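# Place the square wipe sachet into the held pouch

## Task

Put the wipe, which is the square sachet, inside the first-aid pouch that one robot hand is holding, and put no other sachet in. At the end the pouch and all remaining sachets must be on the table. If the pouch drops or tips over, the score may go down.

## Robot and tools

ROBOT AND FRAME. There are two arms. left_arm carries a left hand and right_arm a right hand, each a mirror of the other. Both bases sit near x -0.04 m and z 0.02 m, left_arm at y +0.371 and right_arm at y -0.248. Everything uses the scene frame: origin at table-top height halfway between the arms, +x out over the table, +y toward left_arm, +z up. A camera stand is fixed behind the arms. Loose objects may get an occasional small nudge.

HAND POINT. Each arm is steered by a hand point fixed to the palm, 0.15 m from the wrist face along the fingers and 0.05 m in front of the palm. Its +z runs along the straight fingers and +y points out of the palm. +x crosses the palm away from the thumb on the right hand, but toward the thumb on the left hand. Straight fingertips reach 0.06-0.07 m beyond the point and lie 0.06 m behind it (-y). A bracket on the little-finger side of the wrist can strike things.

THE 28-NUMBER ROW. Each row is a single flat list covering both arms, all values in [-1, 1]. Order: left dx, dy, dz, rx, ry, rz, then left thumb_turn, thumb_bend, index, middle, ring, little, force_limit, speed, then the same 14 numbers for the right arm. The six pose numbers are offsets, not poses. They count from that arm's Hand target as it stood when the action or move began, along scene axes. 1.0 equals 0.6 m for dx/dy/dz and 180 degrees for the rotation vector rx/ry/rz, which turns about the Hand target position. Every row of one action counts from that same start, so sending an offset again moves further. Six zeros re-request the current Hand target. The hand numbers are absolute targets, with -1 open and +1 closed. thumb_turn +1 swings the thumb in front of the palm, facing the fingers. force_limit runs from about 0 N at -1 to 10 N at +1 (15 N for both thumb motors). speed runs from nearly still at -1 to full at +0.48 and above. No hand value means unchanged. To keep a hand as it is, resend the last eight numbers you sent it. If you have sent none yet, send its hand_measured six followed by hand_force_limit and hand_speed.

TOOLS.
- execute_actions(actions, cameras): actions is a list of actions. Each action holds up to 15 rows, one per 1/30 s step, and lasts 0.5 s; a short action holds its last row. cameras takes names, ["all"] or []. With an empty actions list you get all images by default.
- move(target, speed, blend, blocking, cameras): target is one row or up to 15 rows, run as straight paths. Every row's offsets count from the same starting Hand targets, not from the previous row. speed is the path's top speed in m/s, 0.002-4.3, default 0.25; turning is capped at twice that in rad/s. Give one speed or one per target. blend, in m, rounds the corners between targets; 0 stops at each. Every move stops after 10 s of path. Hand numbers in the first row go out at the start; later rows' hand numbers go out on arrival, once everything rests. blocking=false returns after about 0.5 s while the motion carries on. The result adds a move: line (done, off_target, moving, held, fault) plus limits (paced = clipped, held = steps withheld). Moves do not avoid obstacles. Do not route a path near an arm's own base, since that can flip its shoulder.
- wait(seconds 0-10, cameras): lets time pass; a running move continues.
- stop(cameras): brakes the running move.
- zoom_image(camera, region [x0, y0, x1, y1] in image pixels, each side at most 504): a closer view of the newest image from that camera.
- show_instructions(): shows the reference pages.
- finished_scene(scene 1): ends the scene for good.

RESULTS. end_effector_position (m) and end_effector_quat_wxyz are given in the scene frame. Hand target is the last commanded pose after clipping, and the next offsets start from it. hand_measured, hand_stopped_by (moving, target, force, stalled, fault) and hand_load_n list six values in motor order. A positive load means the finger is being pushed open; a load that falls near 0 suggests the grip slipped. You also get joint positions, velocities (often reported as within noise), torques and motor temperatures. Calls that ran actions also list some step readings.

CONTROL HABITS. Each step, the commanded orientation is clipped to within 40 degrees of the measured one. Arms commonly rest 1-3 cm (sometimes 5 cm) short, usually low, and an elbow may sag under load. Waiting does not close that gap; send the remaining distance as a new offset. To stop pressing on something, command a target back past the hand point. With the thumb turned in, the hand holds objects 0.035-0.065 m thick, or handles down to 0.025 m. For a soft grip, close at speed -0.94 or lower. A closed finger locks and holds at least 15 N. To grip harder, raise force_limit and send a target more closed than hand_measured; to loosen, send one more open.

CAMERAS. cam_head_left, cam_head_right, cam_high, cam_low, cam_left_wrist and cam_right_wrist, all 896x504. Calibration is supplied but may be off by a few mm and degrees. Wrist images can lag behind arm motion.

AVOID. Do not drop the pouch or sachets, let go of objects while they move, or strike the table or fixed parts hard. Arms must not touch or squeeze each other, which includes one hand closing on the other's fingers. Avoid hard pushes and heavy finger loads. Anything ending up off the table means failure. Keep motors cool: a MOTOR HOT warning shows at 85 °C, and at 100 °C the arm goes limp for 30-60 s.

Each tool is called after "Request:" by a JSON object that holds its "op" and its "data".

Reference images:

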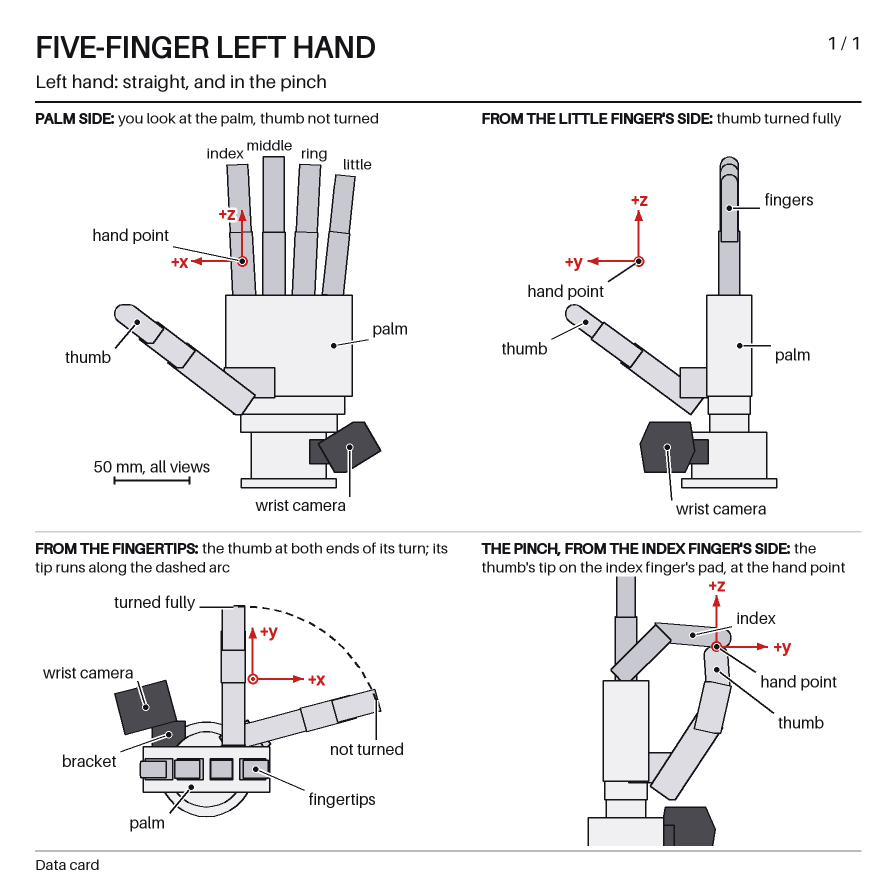

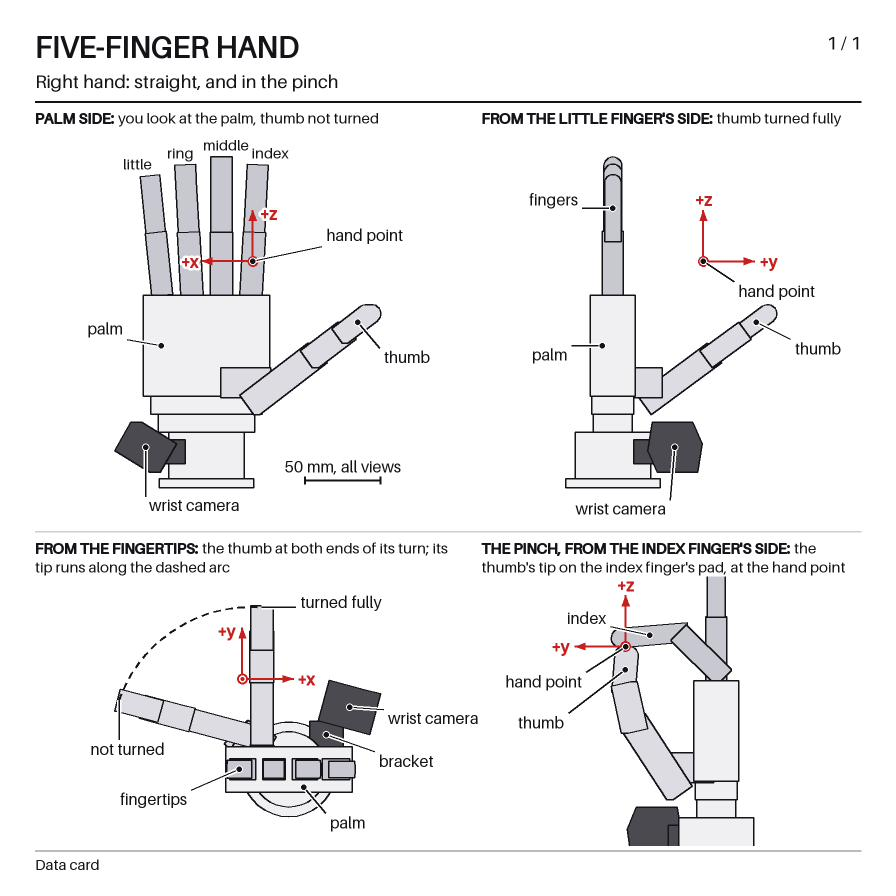

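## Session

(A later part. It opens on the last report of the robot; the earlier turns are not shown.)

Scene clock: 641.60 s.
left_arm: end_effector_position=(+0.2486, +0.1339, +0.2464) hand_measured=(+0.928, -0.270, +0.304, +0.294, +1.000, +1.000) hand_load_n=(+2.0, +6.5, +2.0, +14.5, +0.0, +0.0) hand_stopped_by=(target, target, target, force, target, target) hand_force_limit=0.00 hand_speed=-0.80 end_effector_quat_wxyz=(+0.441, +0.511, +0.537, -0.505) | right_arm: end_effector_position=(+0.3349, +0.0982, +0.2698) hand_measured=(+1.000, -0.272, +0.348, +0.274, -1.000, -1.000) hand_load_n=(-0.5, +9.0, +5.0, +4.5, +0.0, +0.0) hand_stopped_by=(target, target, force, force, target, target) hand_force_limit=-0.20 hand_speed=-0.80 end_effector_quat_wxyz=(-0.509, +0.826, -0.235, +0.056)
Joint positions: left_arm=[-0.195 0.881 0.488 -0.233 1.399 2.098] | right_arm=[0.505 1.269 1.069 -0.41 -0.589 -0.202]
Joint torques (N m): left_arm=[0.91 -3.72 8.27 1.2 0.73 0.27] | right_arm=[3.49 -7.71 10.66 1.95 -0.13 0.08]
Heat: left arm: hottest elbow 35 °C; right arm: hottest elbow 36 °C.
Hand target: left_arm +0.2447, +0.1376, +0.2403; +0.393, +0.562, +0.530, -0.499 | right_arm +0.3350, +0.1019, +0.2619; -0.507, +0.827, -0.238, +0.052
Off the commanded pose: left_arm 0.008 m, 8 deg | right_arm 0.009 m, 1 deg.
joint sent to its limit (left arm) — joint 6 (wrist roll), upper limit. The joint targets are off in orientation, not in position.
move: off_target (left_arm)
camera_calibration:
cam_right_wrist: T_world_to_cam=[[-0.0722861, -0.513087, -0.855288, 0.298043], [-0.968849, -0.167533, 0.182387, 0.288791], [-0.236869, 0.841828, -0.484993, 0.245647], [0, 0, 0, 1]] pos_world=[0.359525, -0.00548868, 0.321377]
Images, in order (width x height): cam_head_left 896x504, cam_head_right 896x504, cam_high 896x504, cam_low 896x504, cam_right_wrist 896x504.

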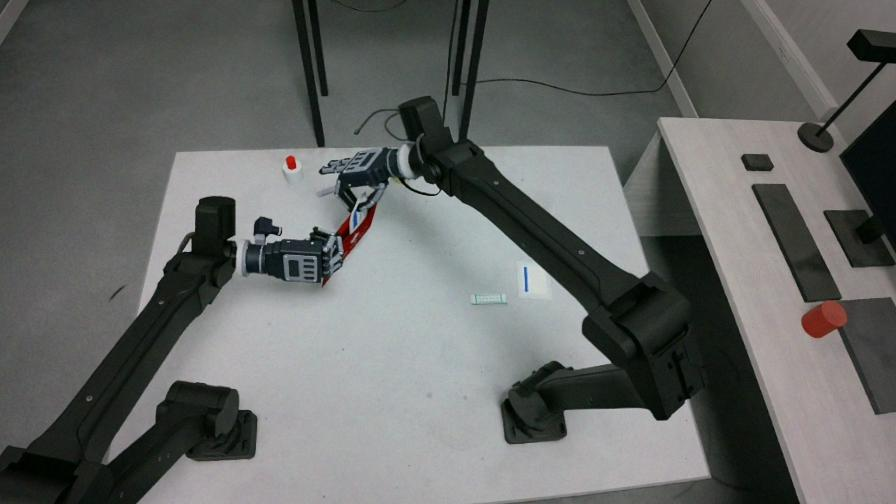

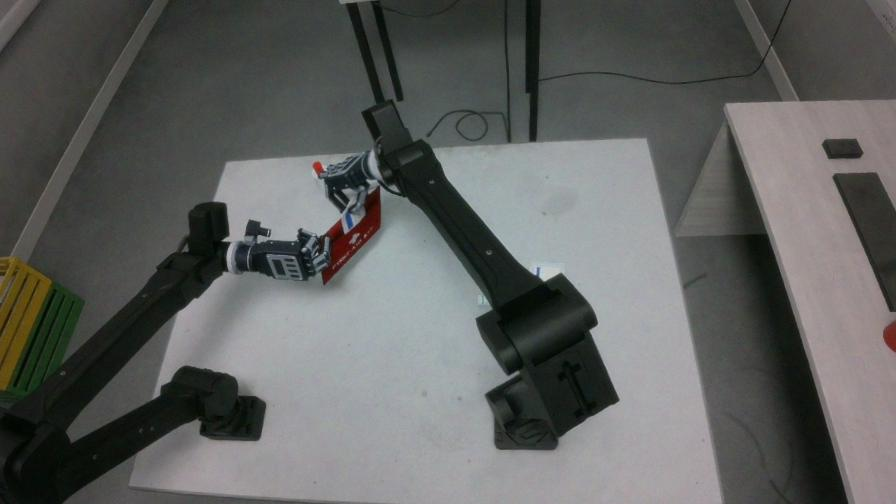

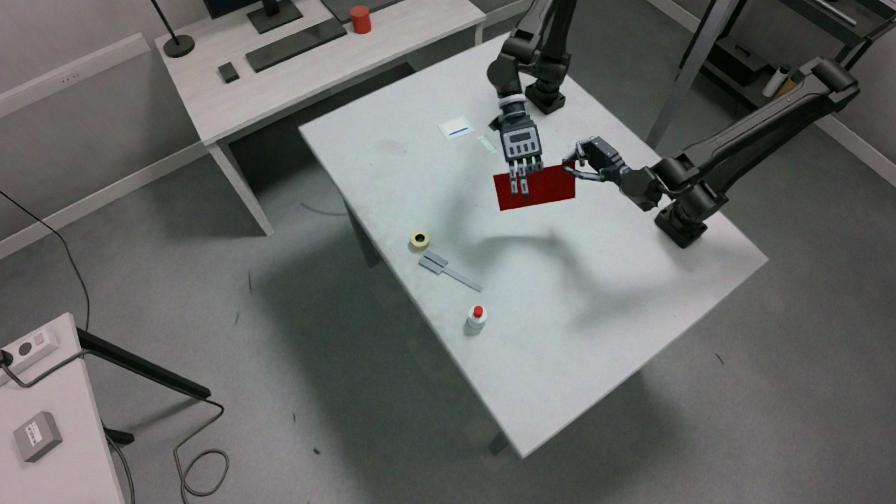

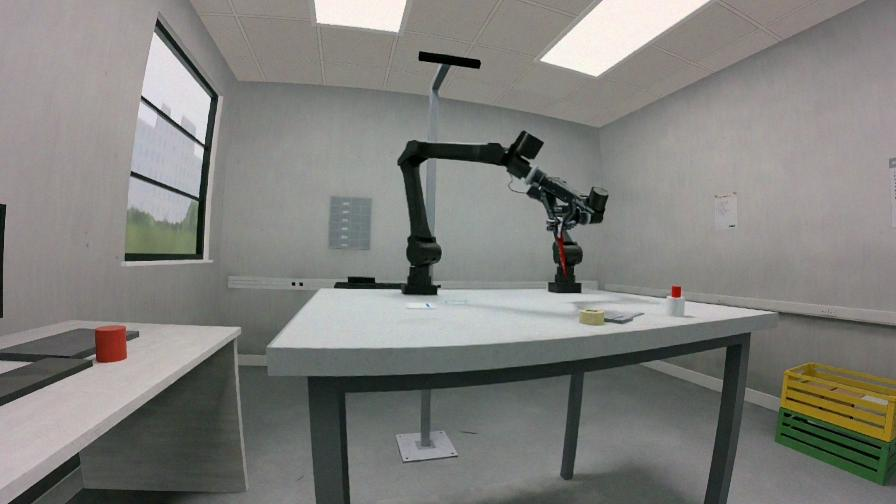

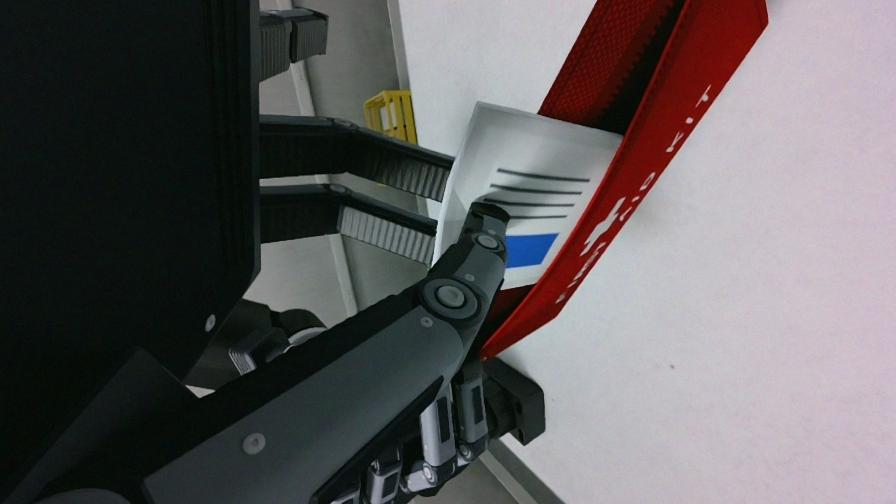

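Request:
{"op": "move", "data": {"target": [[0,0,0,0,0,0,0.928,-0.268,0.304,0.296,1.0,1.0,0.0,-0.8, 0,0,-0.025,0,0,0,1,-0.27,0.36,0.34,-1,-1,-0.2,-0.8]], "speed": 0.05, "cameras": ["cam_head_left","cam_head_right","cam_high","cam_low","cam_left_wrist","cam_right_wrist"]}}

Request:
{"op": "zoom_image", "data": {"camera": "cam_head_left", "region": [310, 150, 410, 250]}}

Request:
{"op": "zoom_image", "data": {"camera": "cam_head_right", "region": [310, 150, 410, 250]}}

Request:
{"op": "zoom_image", "data": {"camera": "cam_right_wrist", "region": [400, 0, 760, 330]}}

Scene clock: 648.27 s.
left_arm: end_effector_position=(+0.2486, +0.1339, +0.2464) hand_measured=(+0.928, -0.270, +0.304, +0.294, +1.000, +1.000) hand_load_n=(+2.0, +6.5, +1.5, +14.0, +0.0, +0.0) hand_stopped_by=(target, target, target, force, target, target) hand_force_limit=0.00 hand_speed=-0.80 end_effector_quat_wxyz=(+0.441, +0.511, +0.537, -0.505) | right_arm: end_effector_position=(+0.3353, +0.0985, +0.2565) hand_measured=(+1.000, -0.272, +0.348, +0.274, -1.000, -1.000) hand_load_n=(-0.5, +9.0, +5.5, +4.5, +0.0, +0.0) hand_stopped_by=(target, target, force, force, target, target) hand_force_limit=-0.20 hand_speed=-0.80 end_effector_quat_wxyz=(-0.510, +0.826, -0.234, +0.057)
Joint positions: left_arm=[-0.195 0.881 0.488 -0.233 1.399 2.098] | right_arm=[0.505 1.277 1.039 -0.368 -0.589 -0.201]
Joint torques (N m): left_arm=[0.97 -3.72 8.27 1.2 0.73 0.26] | right_arm=[3.49 -7.36 10.5 1.88 -0.15 0.05]
Heat: left arm: hottest elbow 35 °C; right arm: hottest elbow 37 °C.
Hand target: left_arm +0.2447, +0.1376, +0.2403; +0.393, +0.562, +0.530, -0.499 | right_arm +0.3350, +0.1018, +0.2468; -0.507, +0.827, -0.238, +0.052
Off the commanded pose: left_arm 0.008 m, 8 deg | right_arm 0.010 m, 1 deg.
joint sent to its limit (left arm) — joint 6 (wrist roll), upper limit. The joint targets are off in orientation, not in position.
move: off_target (left_arm)
camera_calibration:
cam_left_wrist: T_world_to_cam=[[-0.980723, 0.0201072, -0.194365, 0.28923], [0.172903, 0.55269, -0.815254, 0.0878747], [0.0910311, -0.833144, -0.545512, 0.341343], [0, 0, 0, 1]] pos_world=[0.237388, 0.230005, 0.314063]
cam_right_wrist: T_world_to_cam=[[-0.070148, -0.511331, -0.856516, 0.286259], [-0.969406, -0.167528, 0.179406, 0.292558], [-0.235227, 0.842897, -0.483935, 0.238199], [0, 0, 0, 1]] pos_world=[0.359719, -0.00539254, 0.307971]

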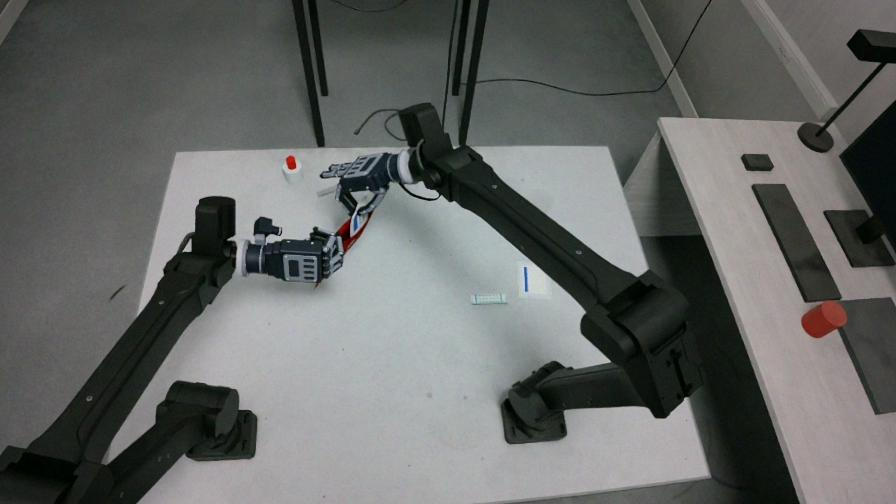

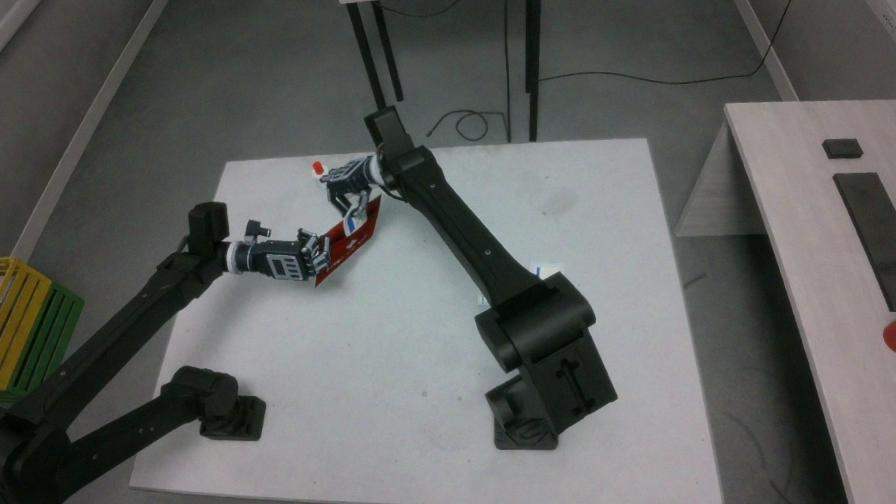

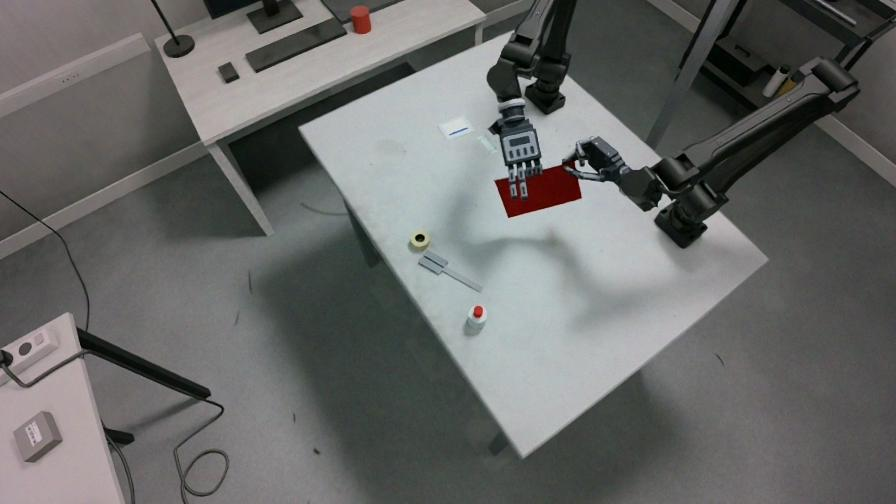

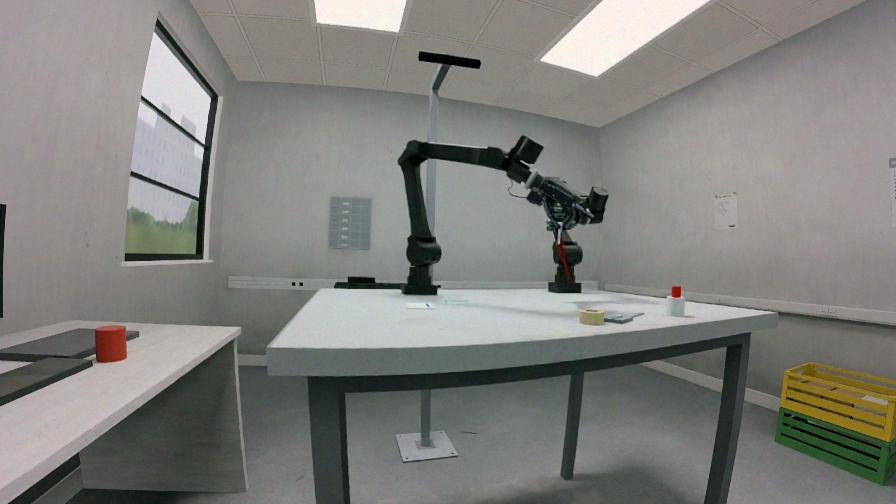

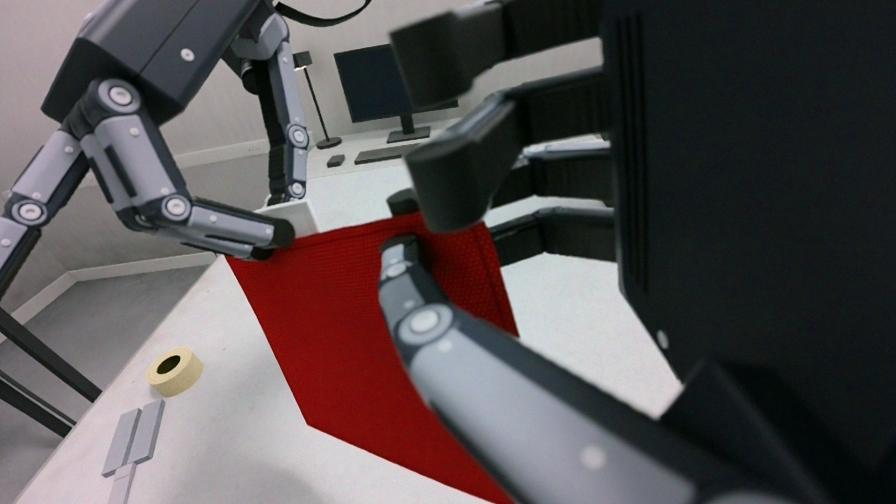

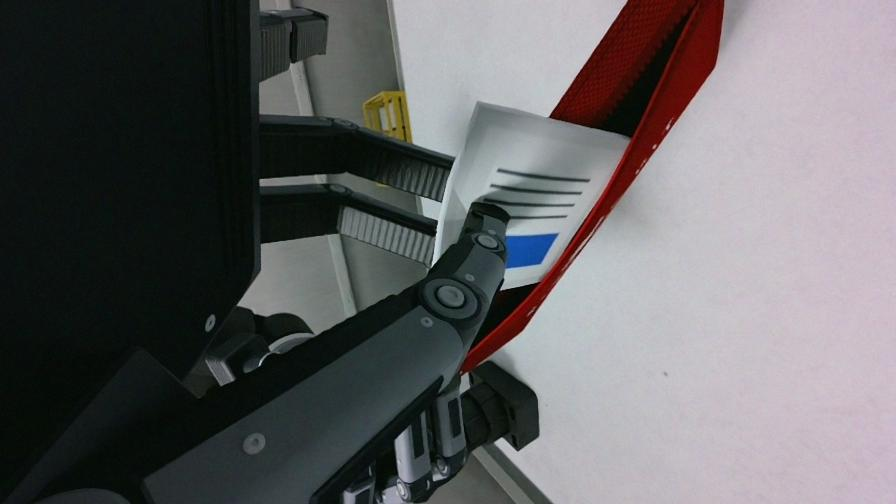

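Scaled by 5.040 from the camera's 896x504 image, which has a finer 1280x720 frame.

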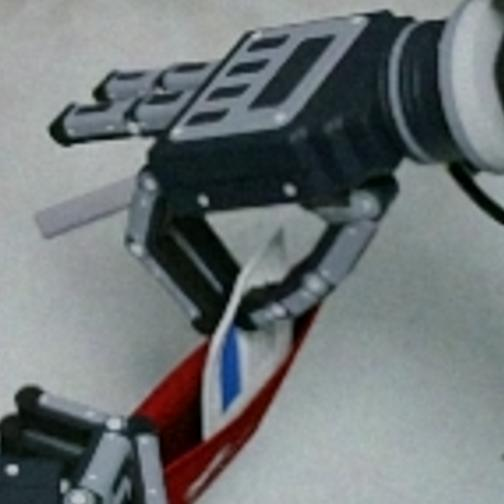

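Scaled by 5.040 from the camera's 896x504 image, which has a finer 1280x720 frame.

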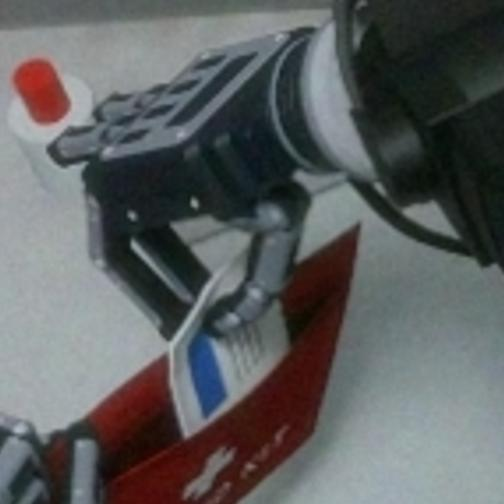

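Scaled by 1.400 from the camera's 896x504 image, which has a finer 1280x720 frame.

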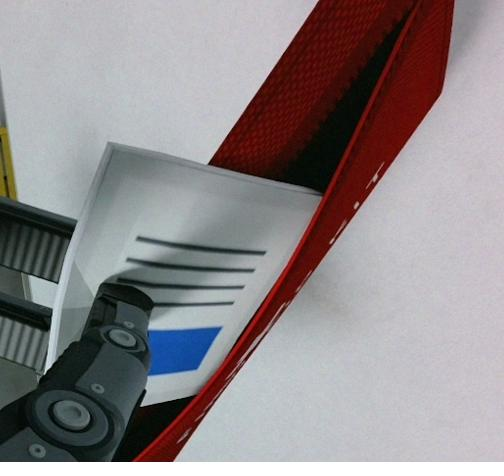

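Request:
{"op": "move", "data": {"target": [[0,0,0,0,0,0,0.928,-0.268,0.304,0.296,1.0,1.0,0.0,-0.8, 0,0,0,0,0,0,1,-0.27,0.2,0.14,-1,-1,-0.2,-0.8]], "speed": 0.05, "cameras": ["cam_head_left","cam_head_right","cam_high","cam_low","cam_left_wrist","cam_right_wrist"]}}

Request:
{"op": "zoom_image", "data": {"camera": "cam_head_left", "region": [310, 150, 410, 250]}}

Request:
{"op": "zoom_image", "data": {"camera": "cam_head_right", "region": [310, 150, 410, 250]}}

Request:
{"op": "zoom_image", "data": {"camera": "cam_right_wrist", "region": [400, 0, 760, 330]}}

Scene clock: 657.37 s.
left_arm: end_effector_position=(+0.2486, +0.1339, +0.2464) hand_measured=(+0.928, -0.270, +0.304, +0.294, +1.000, +1.000) hand_load_n=(+2.0, +6.5, +1.5, +14.5, +0.0, +0.0) hand_stopped_by=(target, target, target, force, target, target) hand_force_limit=0.00 hand_speed=-0.80 end_effector_quat_wxyz=(+0.441, +0.511, +0.537, -0.505) | right_arm: end_effector_position=(+0.3353, +0.0985, +0.2565) hand_measured=(+1.000, -0.270, +0.200, +0.140, -1.000, -1.000) hand_load_n=(+0.0, +0.5, +0.0, +0.0, +0.0, +0.0) hand_stopped_by=(target, target, target, target, target, target) hand_force_limit=-0.20 hand_speed=-0.80 end_effector_quat_wxyz=(-0.510, +0.826, -0.234, +0.057)
Joint positions: left_arm=[-0.195 0.881 0.488 -0.233 1.399 2.098] | right_arm=[0.505 1.277 1.039 -0.368 -0.589 -0.201]
Joint torques (N m): left_arm=[0.97 -3.72 8.28 1.21 0.73 0.26] | right_arm=[3.49 -7 10.5 1.85 -0.15 0.04]
Heat: left arm: hottest elbow 35 °C; right arm: hottest elbow 36 °C.
Hand target: left_arm +0.2447, +0.1376, +0.2402; +0.393, +0.562, +0.530, -0.499 | right_arm +0.3350, +0.1018, +0.2468; -0.507, +0.827, -0.238, +0.052
Off the commanded pose: left_arm 0.008 m, 8 deg | right_arm 0.010 m, 1 deg.
joint sent to its limit (left arm) — joint 6 (wrist roll), upper limit. The joint targets are off in orientation, not in position.
move: off_target (left_arm)
camera_calibration:
cam_left_wrist: T_world_to_cam=[[-0.980652, 0.0200975, -0.194724, 0.289328], [0.173201, 0.552645, -0.815221, 0.0878031], [0.0912294, -0.833175, -0.545433, 0.341277], [0, 0, 0, 1]] pos_world=[0.237388, 0.230005, 0.314062]
cam_right_wrist: T_world_to_cam=[[-0.070148, -0.511331, -0.856516, 0.286259], [-0.969406, -0.167528, 0.179406, 0.292558], [-0.235227, 0.842897, -0.483935, 0.238199], [0, 0, 0, 1]] pos_world=[0.359719, -0.00539254, 0.307971]

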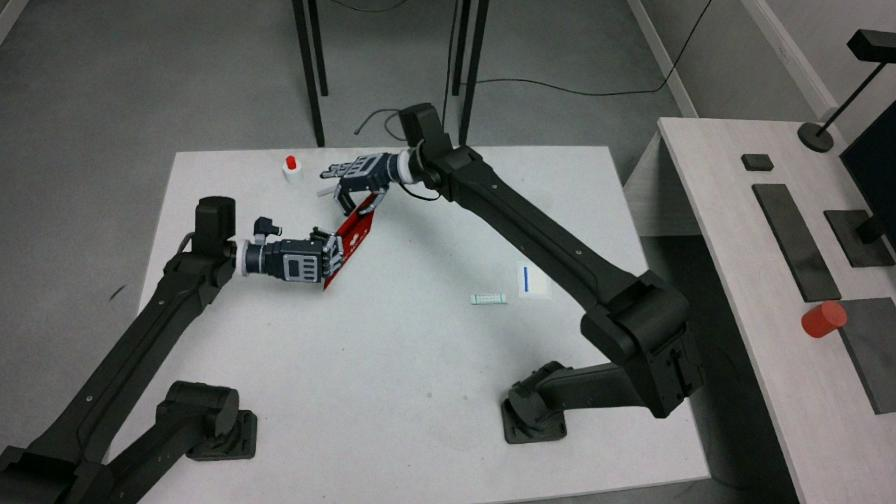

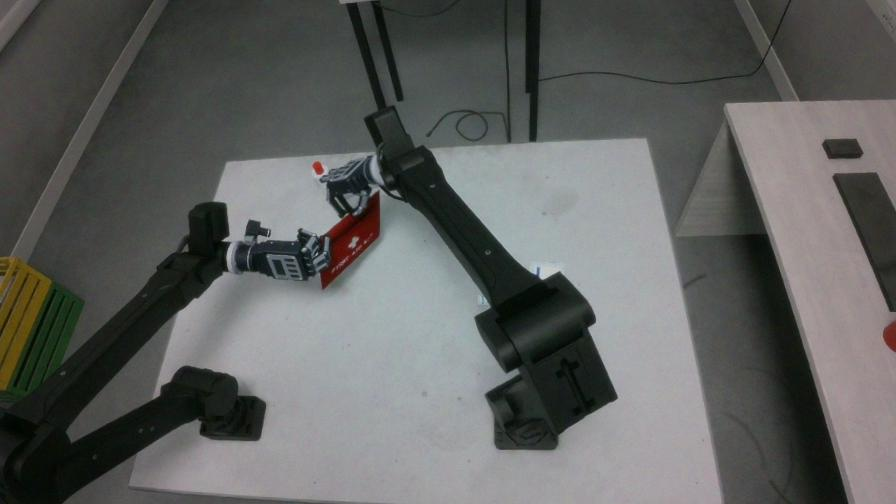

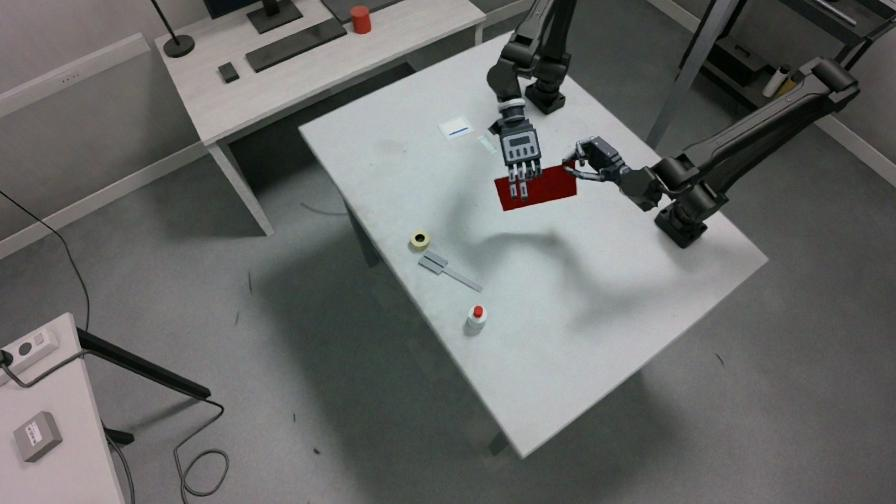

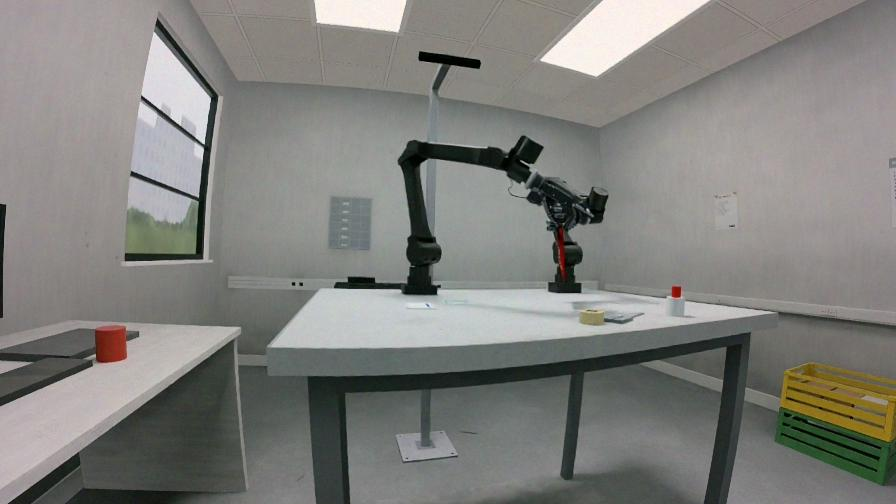

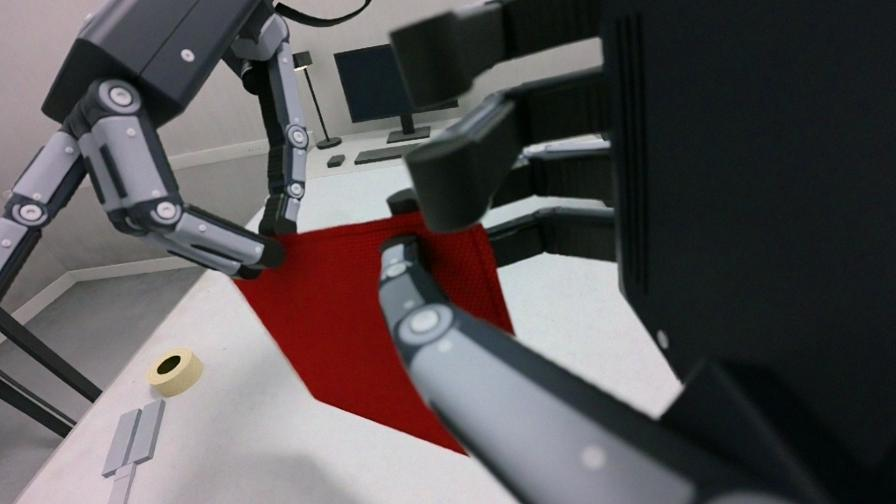

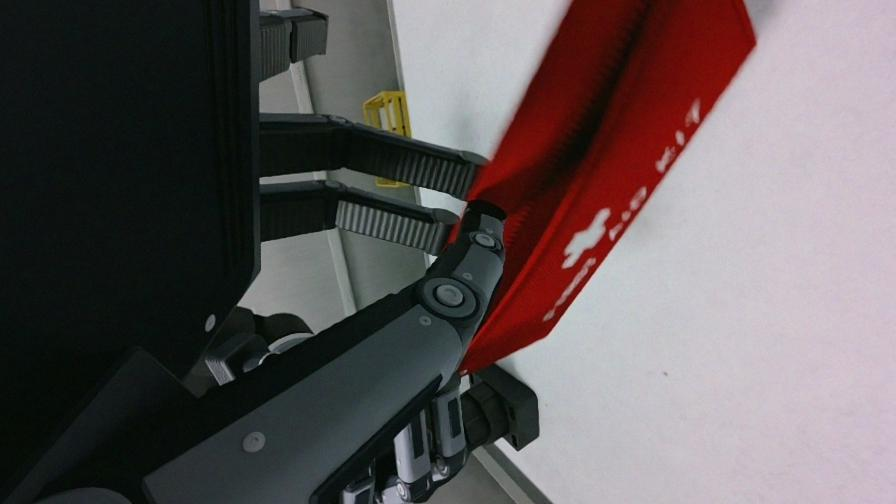

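Scaled by 5.040 from the camera's 896x504 image, which has a finer 1280x720 frame.

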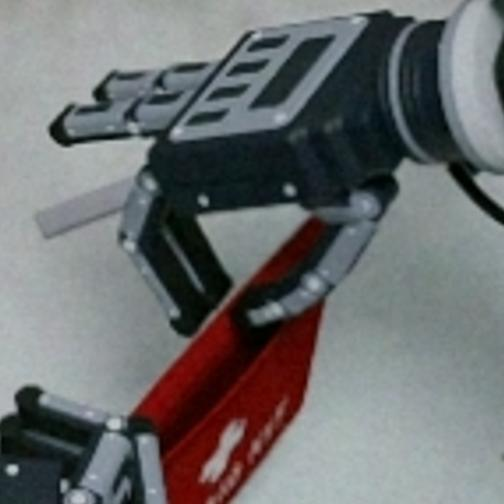

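Scaled by 5.040 from the camera's 896x504 image, which has a finer 1280x720 frame.

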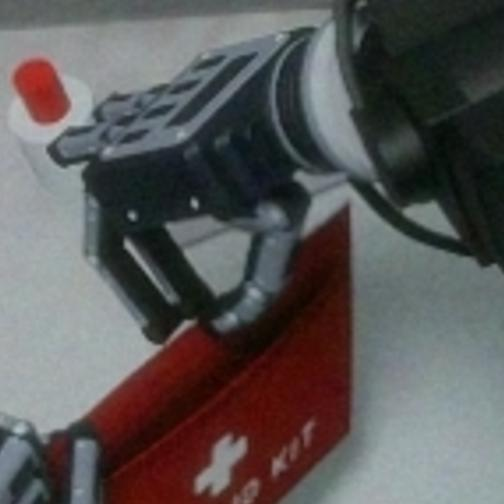

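Scaled by 1.400 from the camera's 896x504 image, which has a finer 1280x720 frame.

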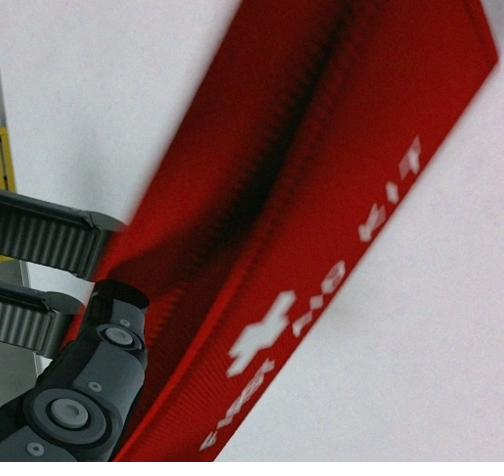

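Request:
{"op": "move", "data": {"target": [[0,0,0,0,0,0,0.928,-0.268,0.304,0.296,1.0,1.0,0.0,-0.8, 0.01,0.016,0.1,0,0,0,1,-0.27,0.1,0.1,-1,-1,-0.2,-0.8],[0,0,0,0,0,0,0.928,-0.268,0.304,0.296,1.0,1.0,0.0,-0.8, 0.01,0.016,0.22,0,0,0,1,-0.27,0.1,0.1,-1,-1,-0.2,-0.8],[0,0,0,0,0,0,0.928,-0.268,0.304,0.296,1.0,1.0,0.0,-0.8, -0.15,-0.25,0.25,0,0,0,1,-0.27,0.1,0.1,-1,-1,-0.2,-0.8]], "speed": [0.08,0.12,0.2], "cameras": ["all"]}}

Request:
{"op": "zoom_image", "data": {"camera": "cam_head_left", "region": [290, 150, 430, 290]}}

Request:
{"op": "zoom_image", "data": {"camera": "cam_head_right", "region": [290, 150, 430, 290]}}

Request:
{"op": "zoom_image", "data": {"camera": "cam_low", "region": [500, 150, 640, 290]}}

Request:
{"op": "zoom_image", "data": {"camera": "cam_high", "region": [470, 110, 610, 240]}}

Scene clock: 665.30 s.
left_arm: end_effector_position=(+0.2486, +0.1339, +0.2464) hand_measured=(+0.928, -0.270, +0.304, +0.294, +1.000, +1.000) hand_load_n=(+2.0, +6.5, +2.0, +14.5, +0.0, +0.0) hand_stopped_by=(target, target, target, force, target, target) hand_force_limit=0.00 hand_speed=-0.80 end_effector_quat_wxyz=(+0.441, +0.511, +0.537, -0.505) | right_arm: end_effector_position=(+0.2449, -0.0455, +0.3989) hand_measured=(+1.000, -0.270, +0.100, +0.100, -1.000, -1.000) hand_load_n=(+0.0, +0.0, +0.0, +0.0, +0.0, +0.0) hand_stopped_by=(target, target, target, target, target, target) hand_force_limit=-0.20 hand_speed=-0.80 end_effector_quat_wxyz=(-0.509, +0.826, -0.237, +0.052)
Joint positions: left_arm=[-0.195 0.881 0.488 -0.233 1.399 2.098] | right_arm=[0.196 0.942 1.203 -1.047 -0.831 -0.459]
Joint torques (N m): left_arm=[0.97 -3.72 8.27 1.2 0.73 0.26] | right_arm=[2.14 -3.43 11 0.68 -0.53 -0.12]
Heat: left arm: hottest elbow 35 °C; right arm: hottest elbow 36 °C.
Hand target: left_arm +0.2447, +0.1376, +0.2402; +0.393, +0.562, +0.530, -0.499 | right_arm +0.2449, -0.0481, +0.3969; -0.507, +0.827, -0.238, +0.051
Off the commanded pose: left_arm 0.008 m, 8 deg | right_arm 0.003 m, 0 deg.
joint sent to its limit (left arm) — joint 6 (wrist roll), upper limit. The joint targets are off in orientation, not in position.
move: off_target (left_arm)
camera_calibration:
cam_left_wrist: T_world_to_cam=[[-0.980652, 0.0200975, -0.194724, 0.289328], [0.173201, 0.552645, -0.815221, 0.0878031], [0.0912294, -0.833175, -0.545433, 0.341277], [0, 0, 0, 1]] pos_world=[0.237388, 0.230005, 0.314062]
cam_right_wrist: T_world_to_cam=[[-0.0791185, -0.511355, -0.85572, 0.330101], [-0.967132, -0.168716, 0.190239, 0.150343], [-0.241653, 0.842645, -0.481199, 0.407711], [0, 0, 0, 1]] pos_world=[0.270043, -0.149392, 0.450063]

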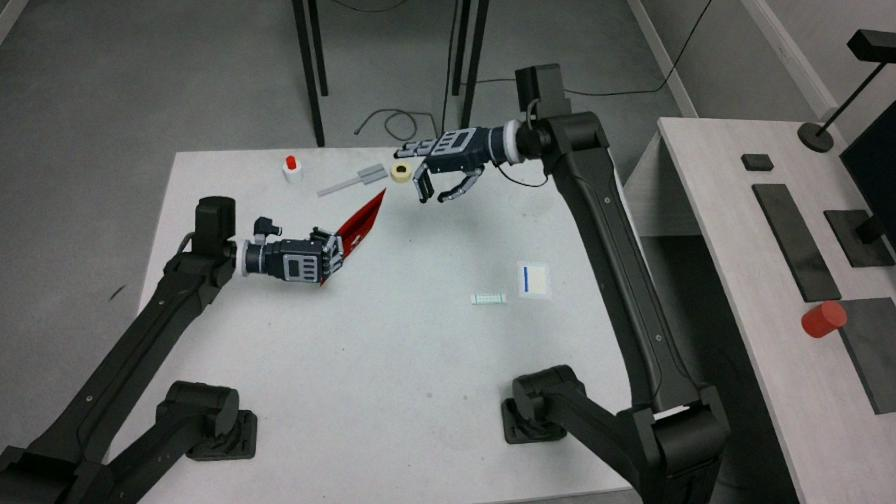

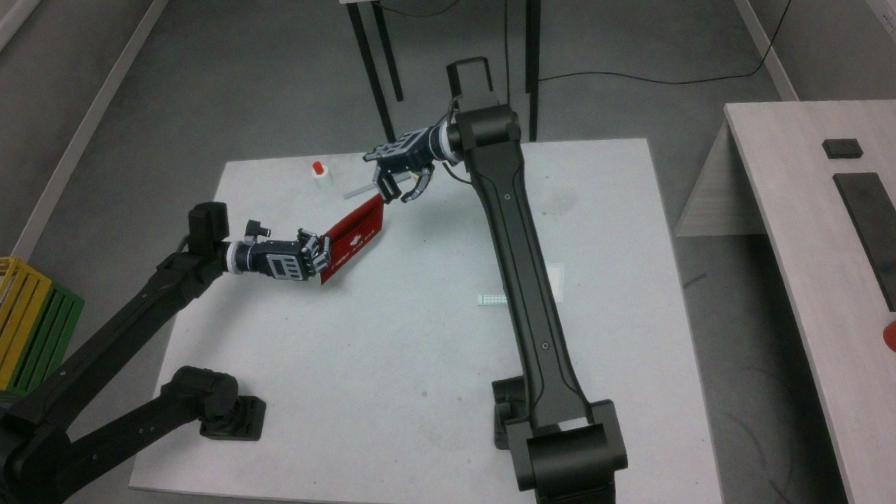

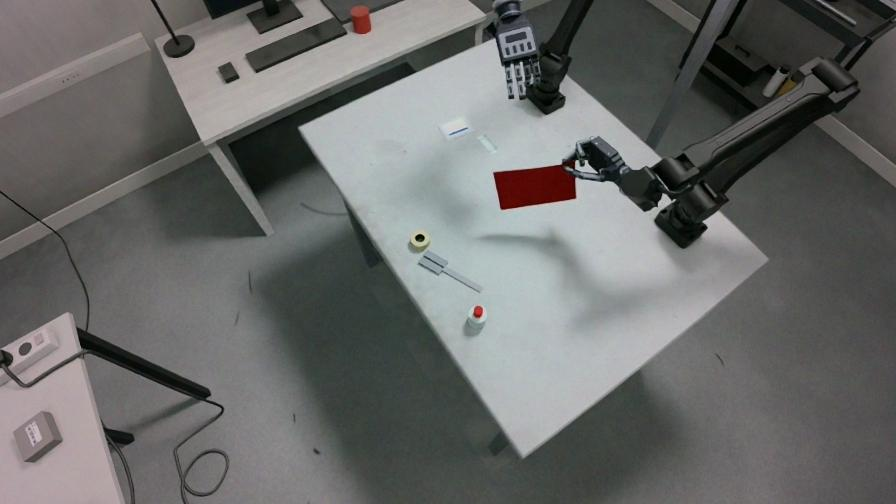

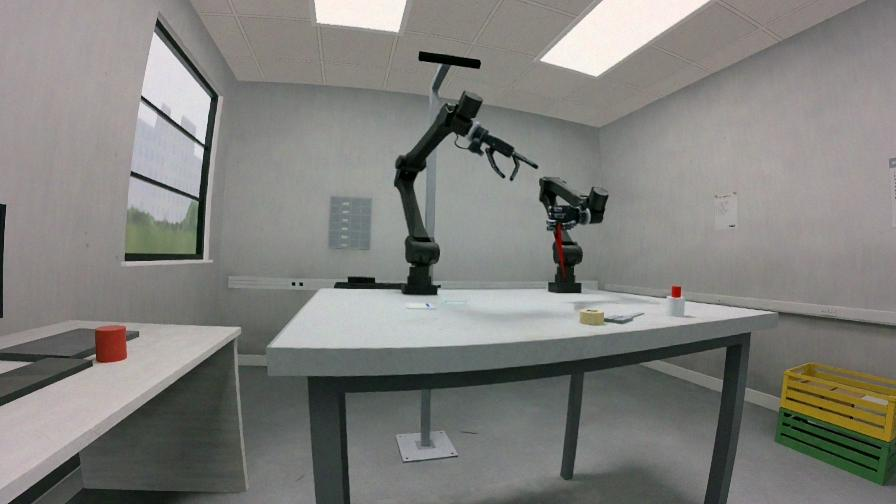

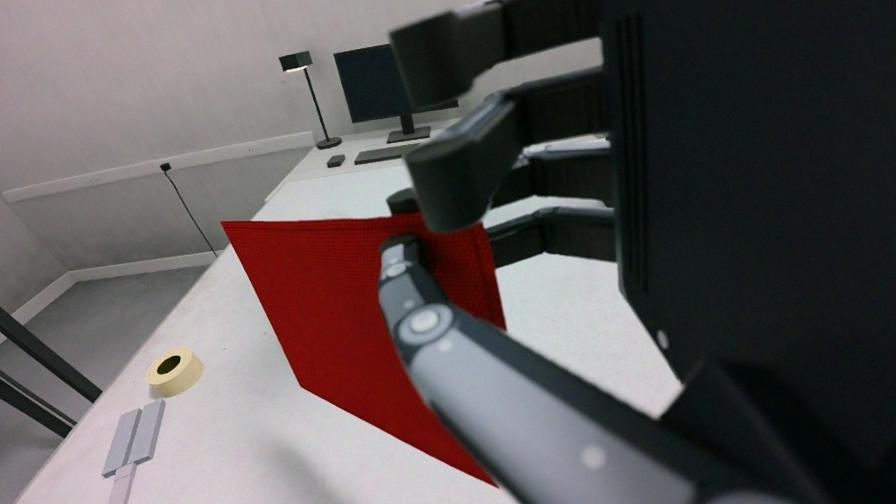

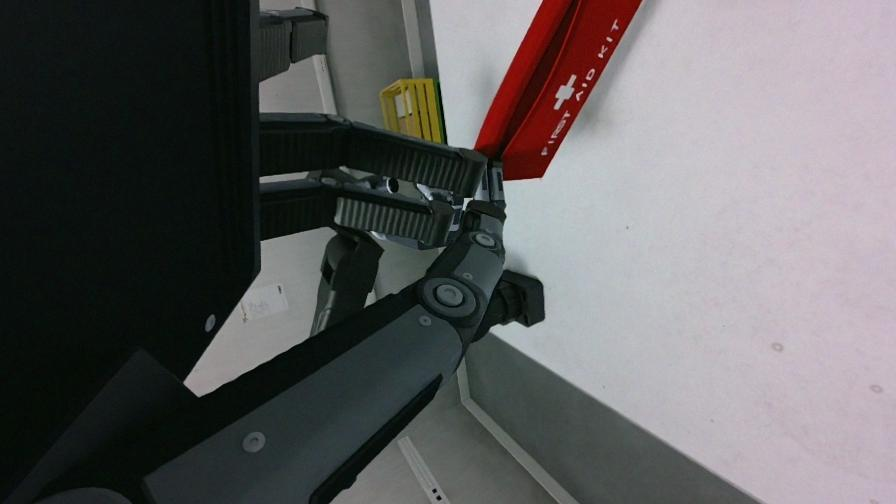

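Scaled by 3.600 from the camera's 896x504 image, which has a finer 1280x720 frame.

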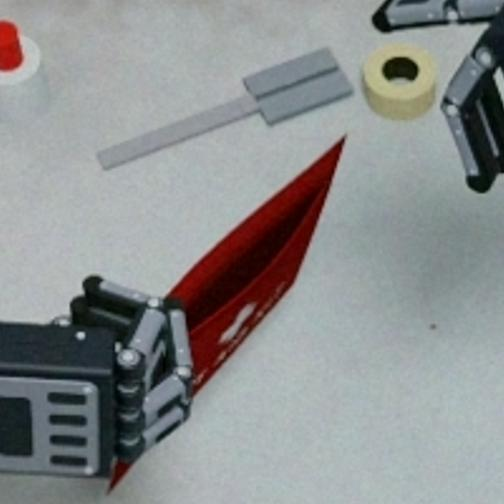

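Scaled by 3.600 from the camera's 896x504 image, which has a finer 1280x720 frame.

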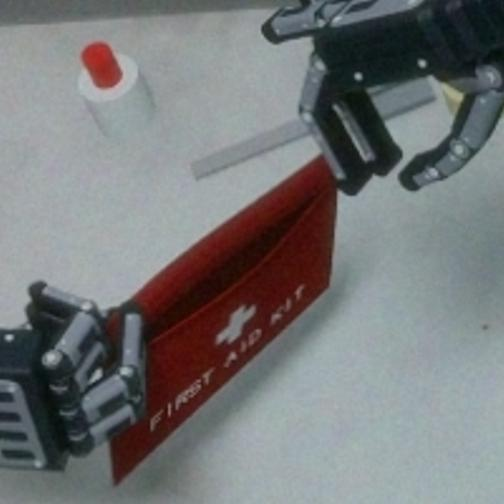

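Scaled by 3.600 from the camera's 896x504 image, which has a finer 1280x720 frame.

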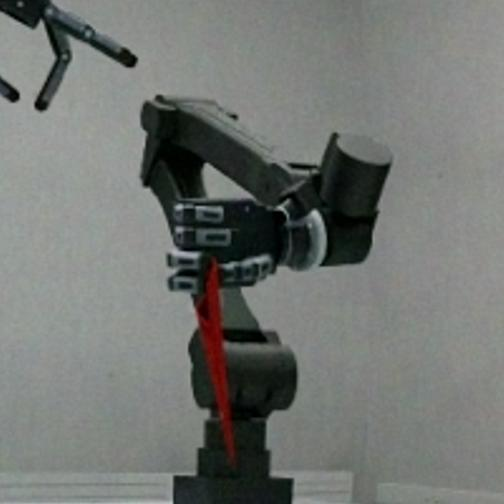

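Scaled by 3.600 from the camera's 896x504 image, which has a finer 1280x720 frame.

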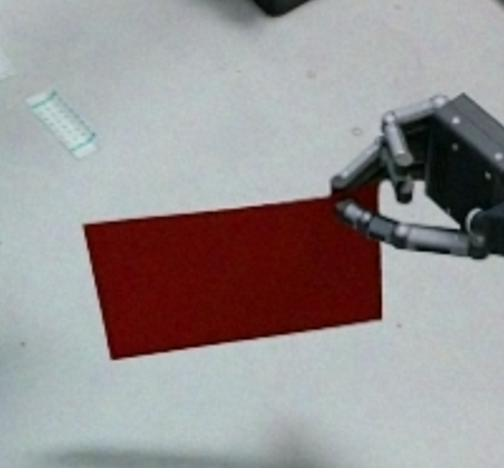

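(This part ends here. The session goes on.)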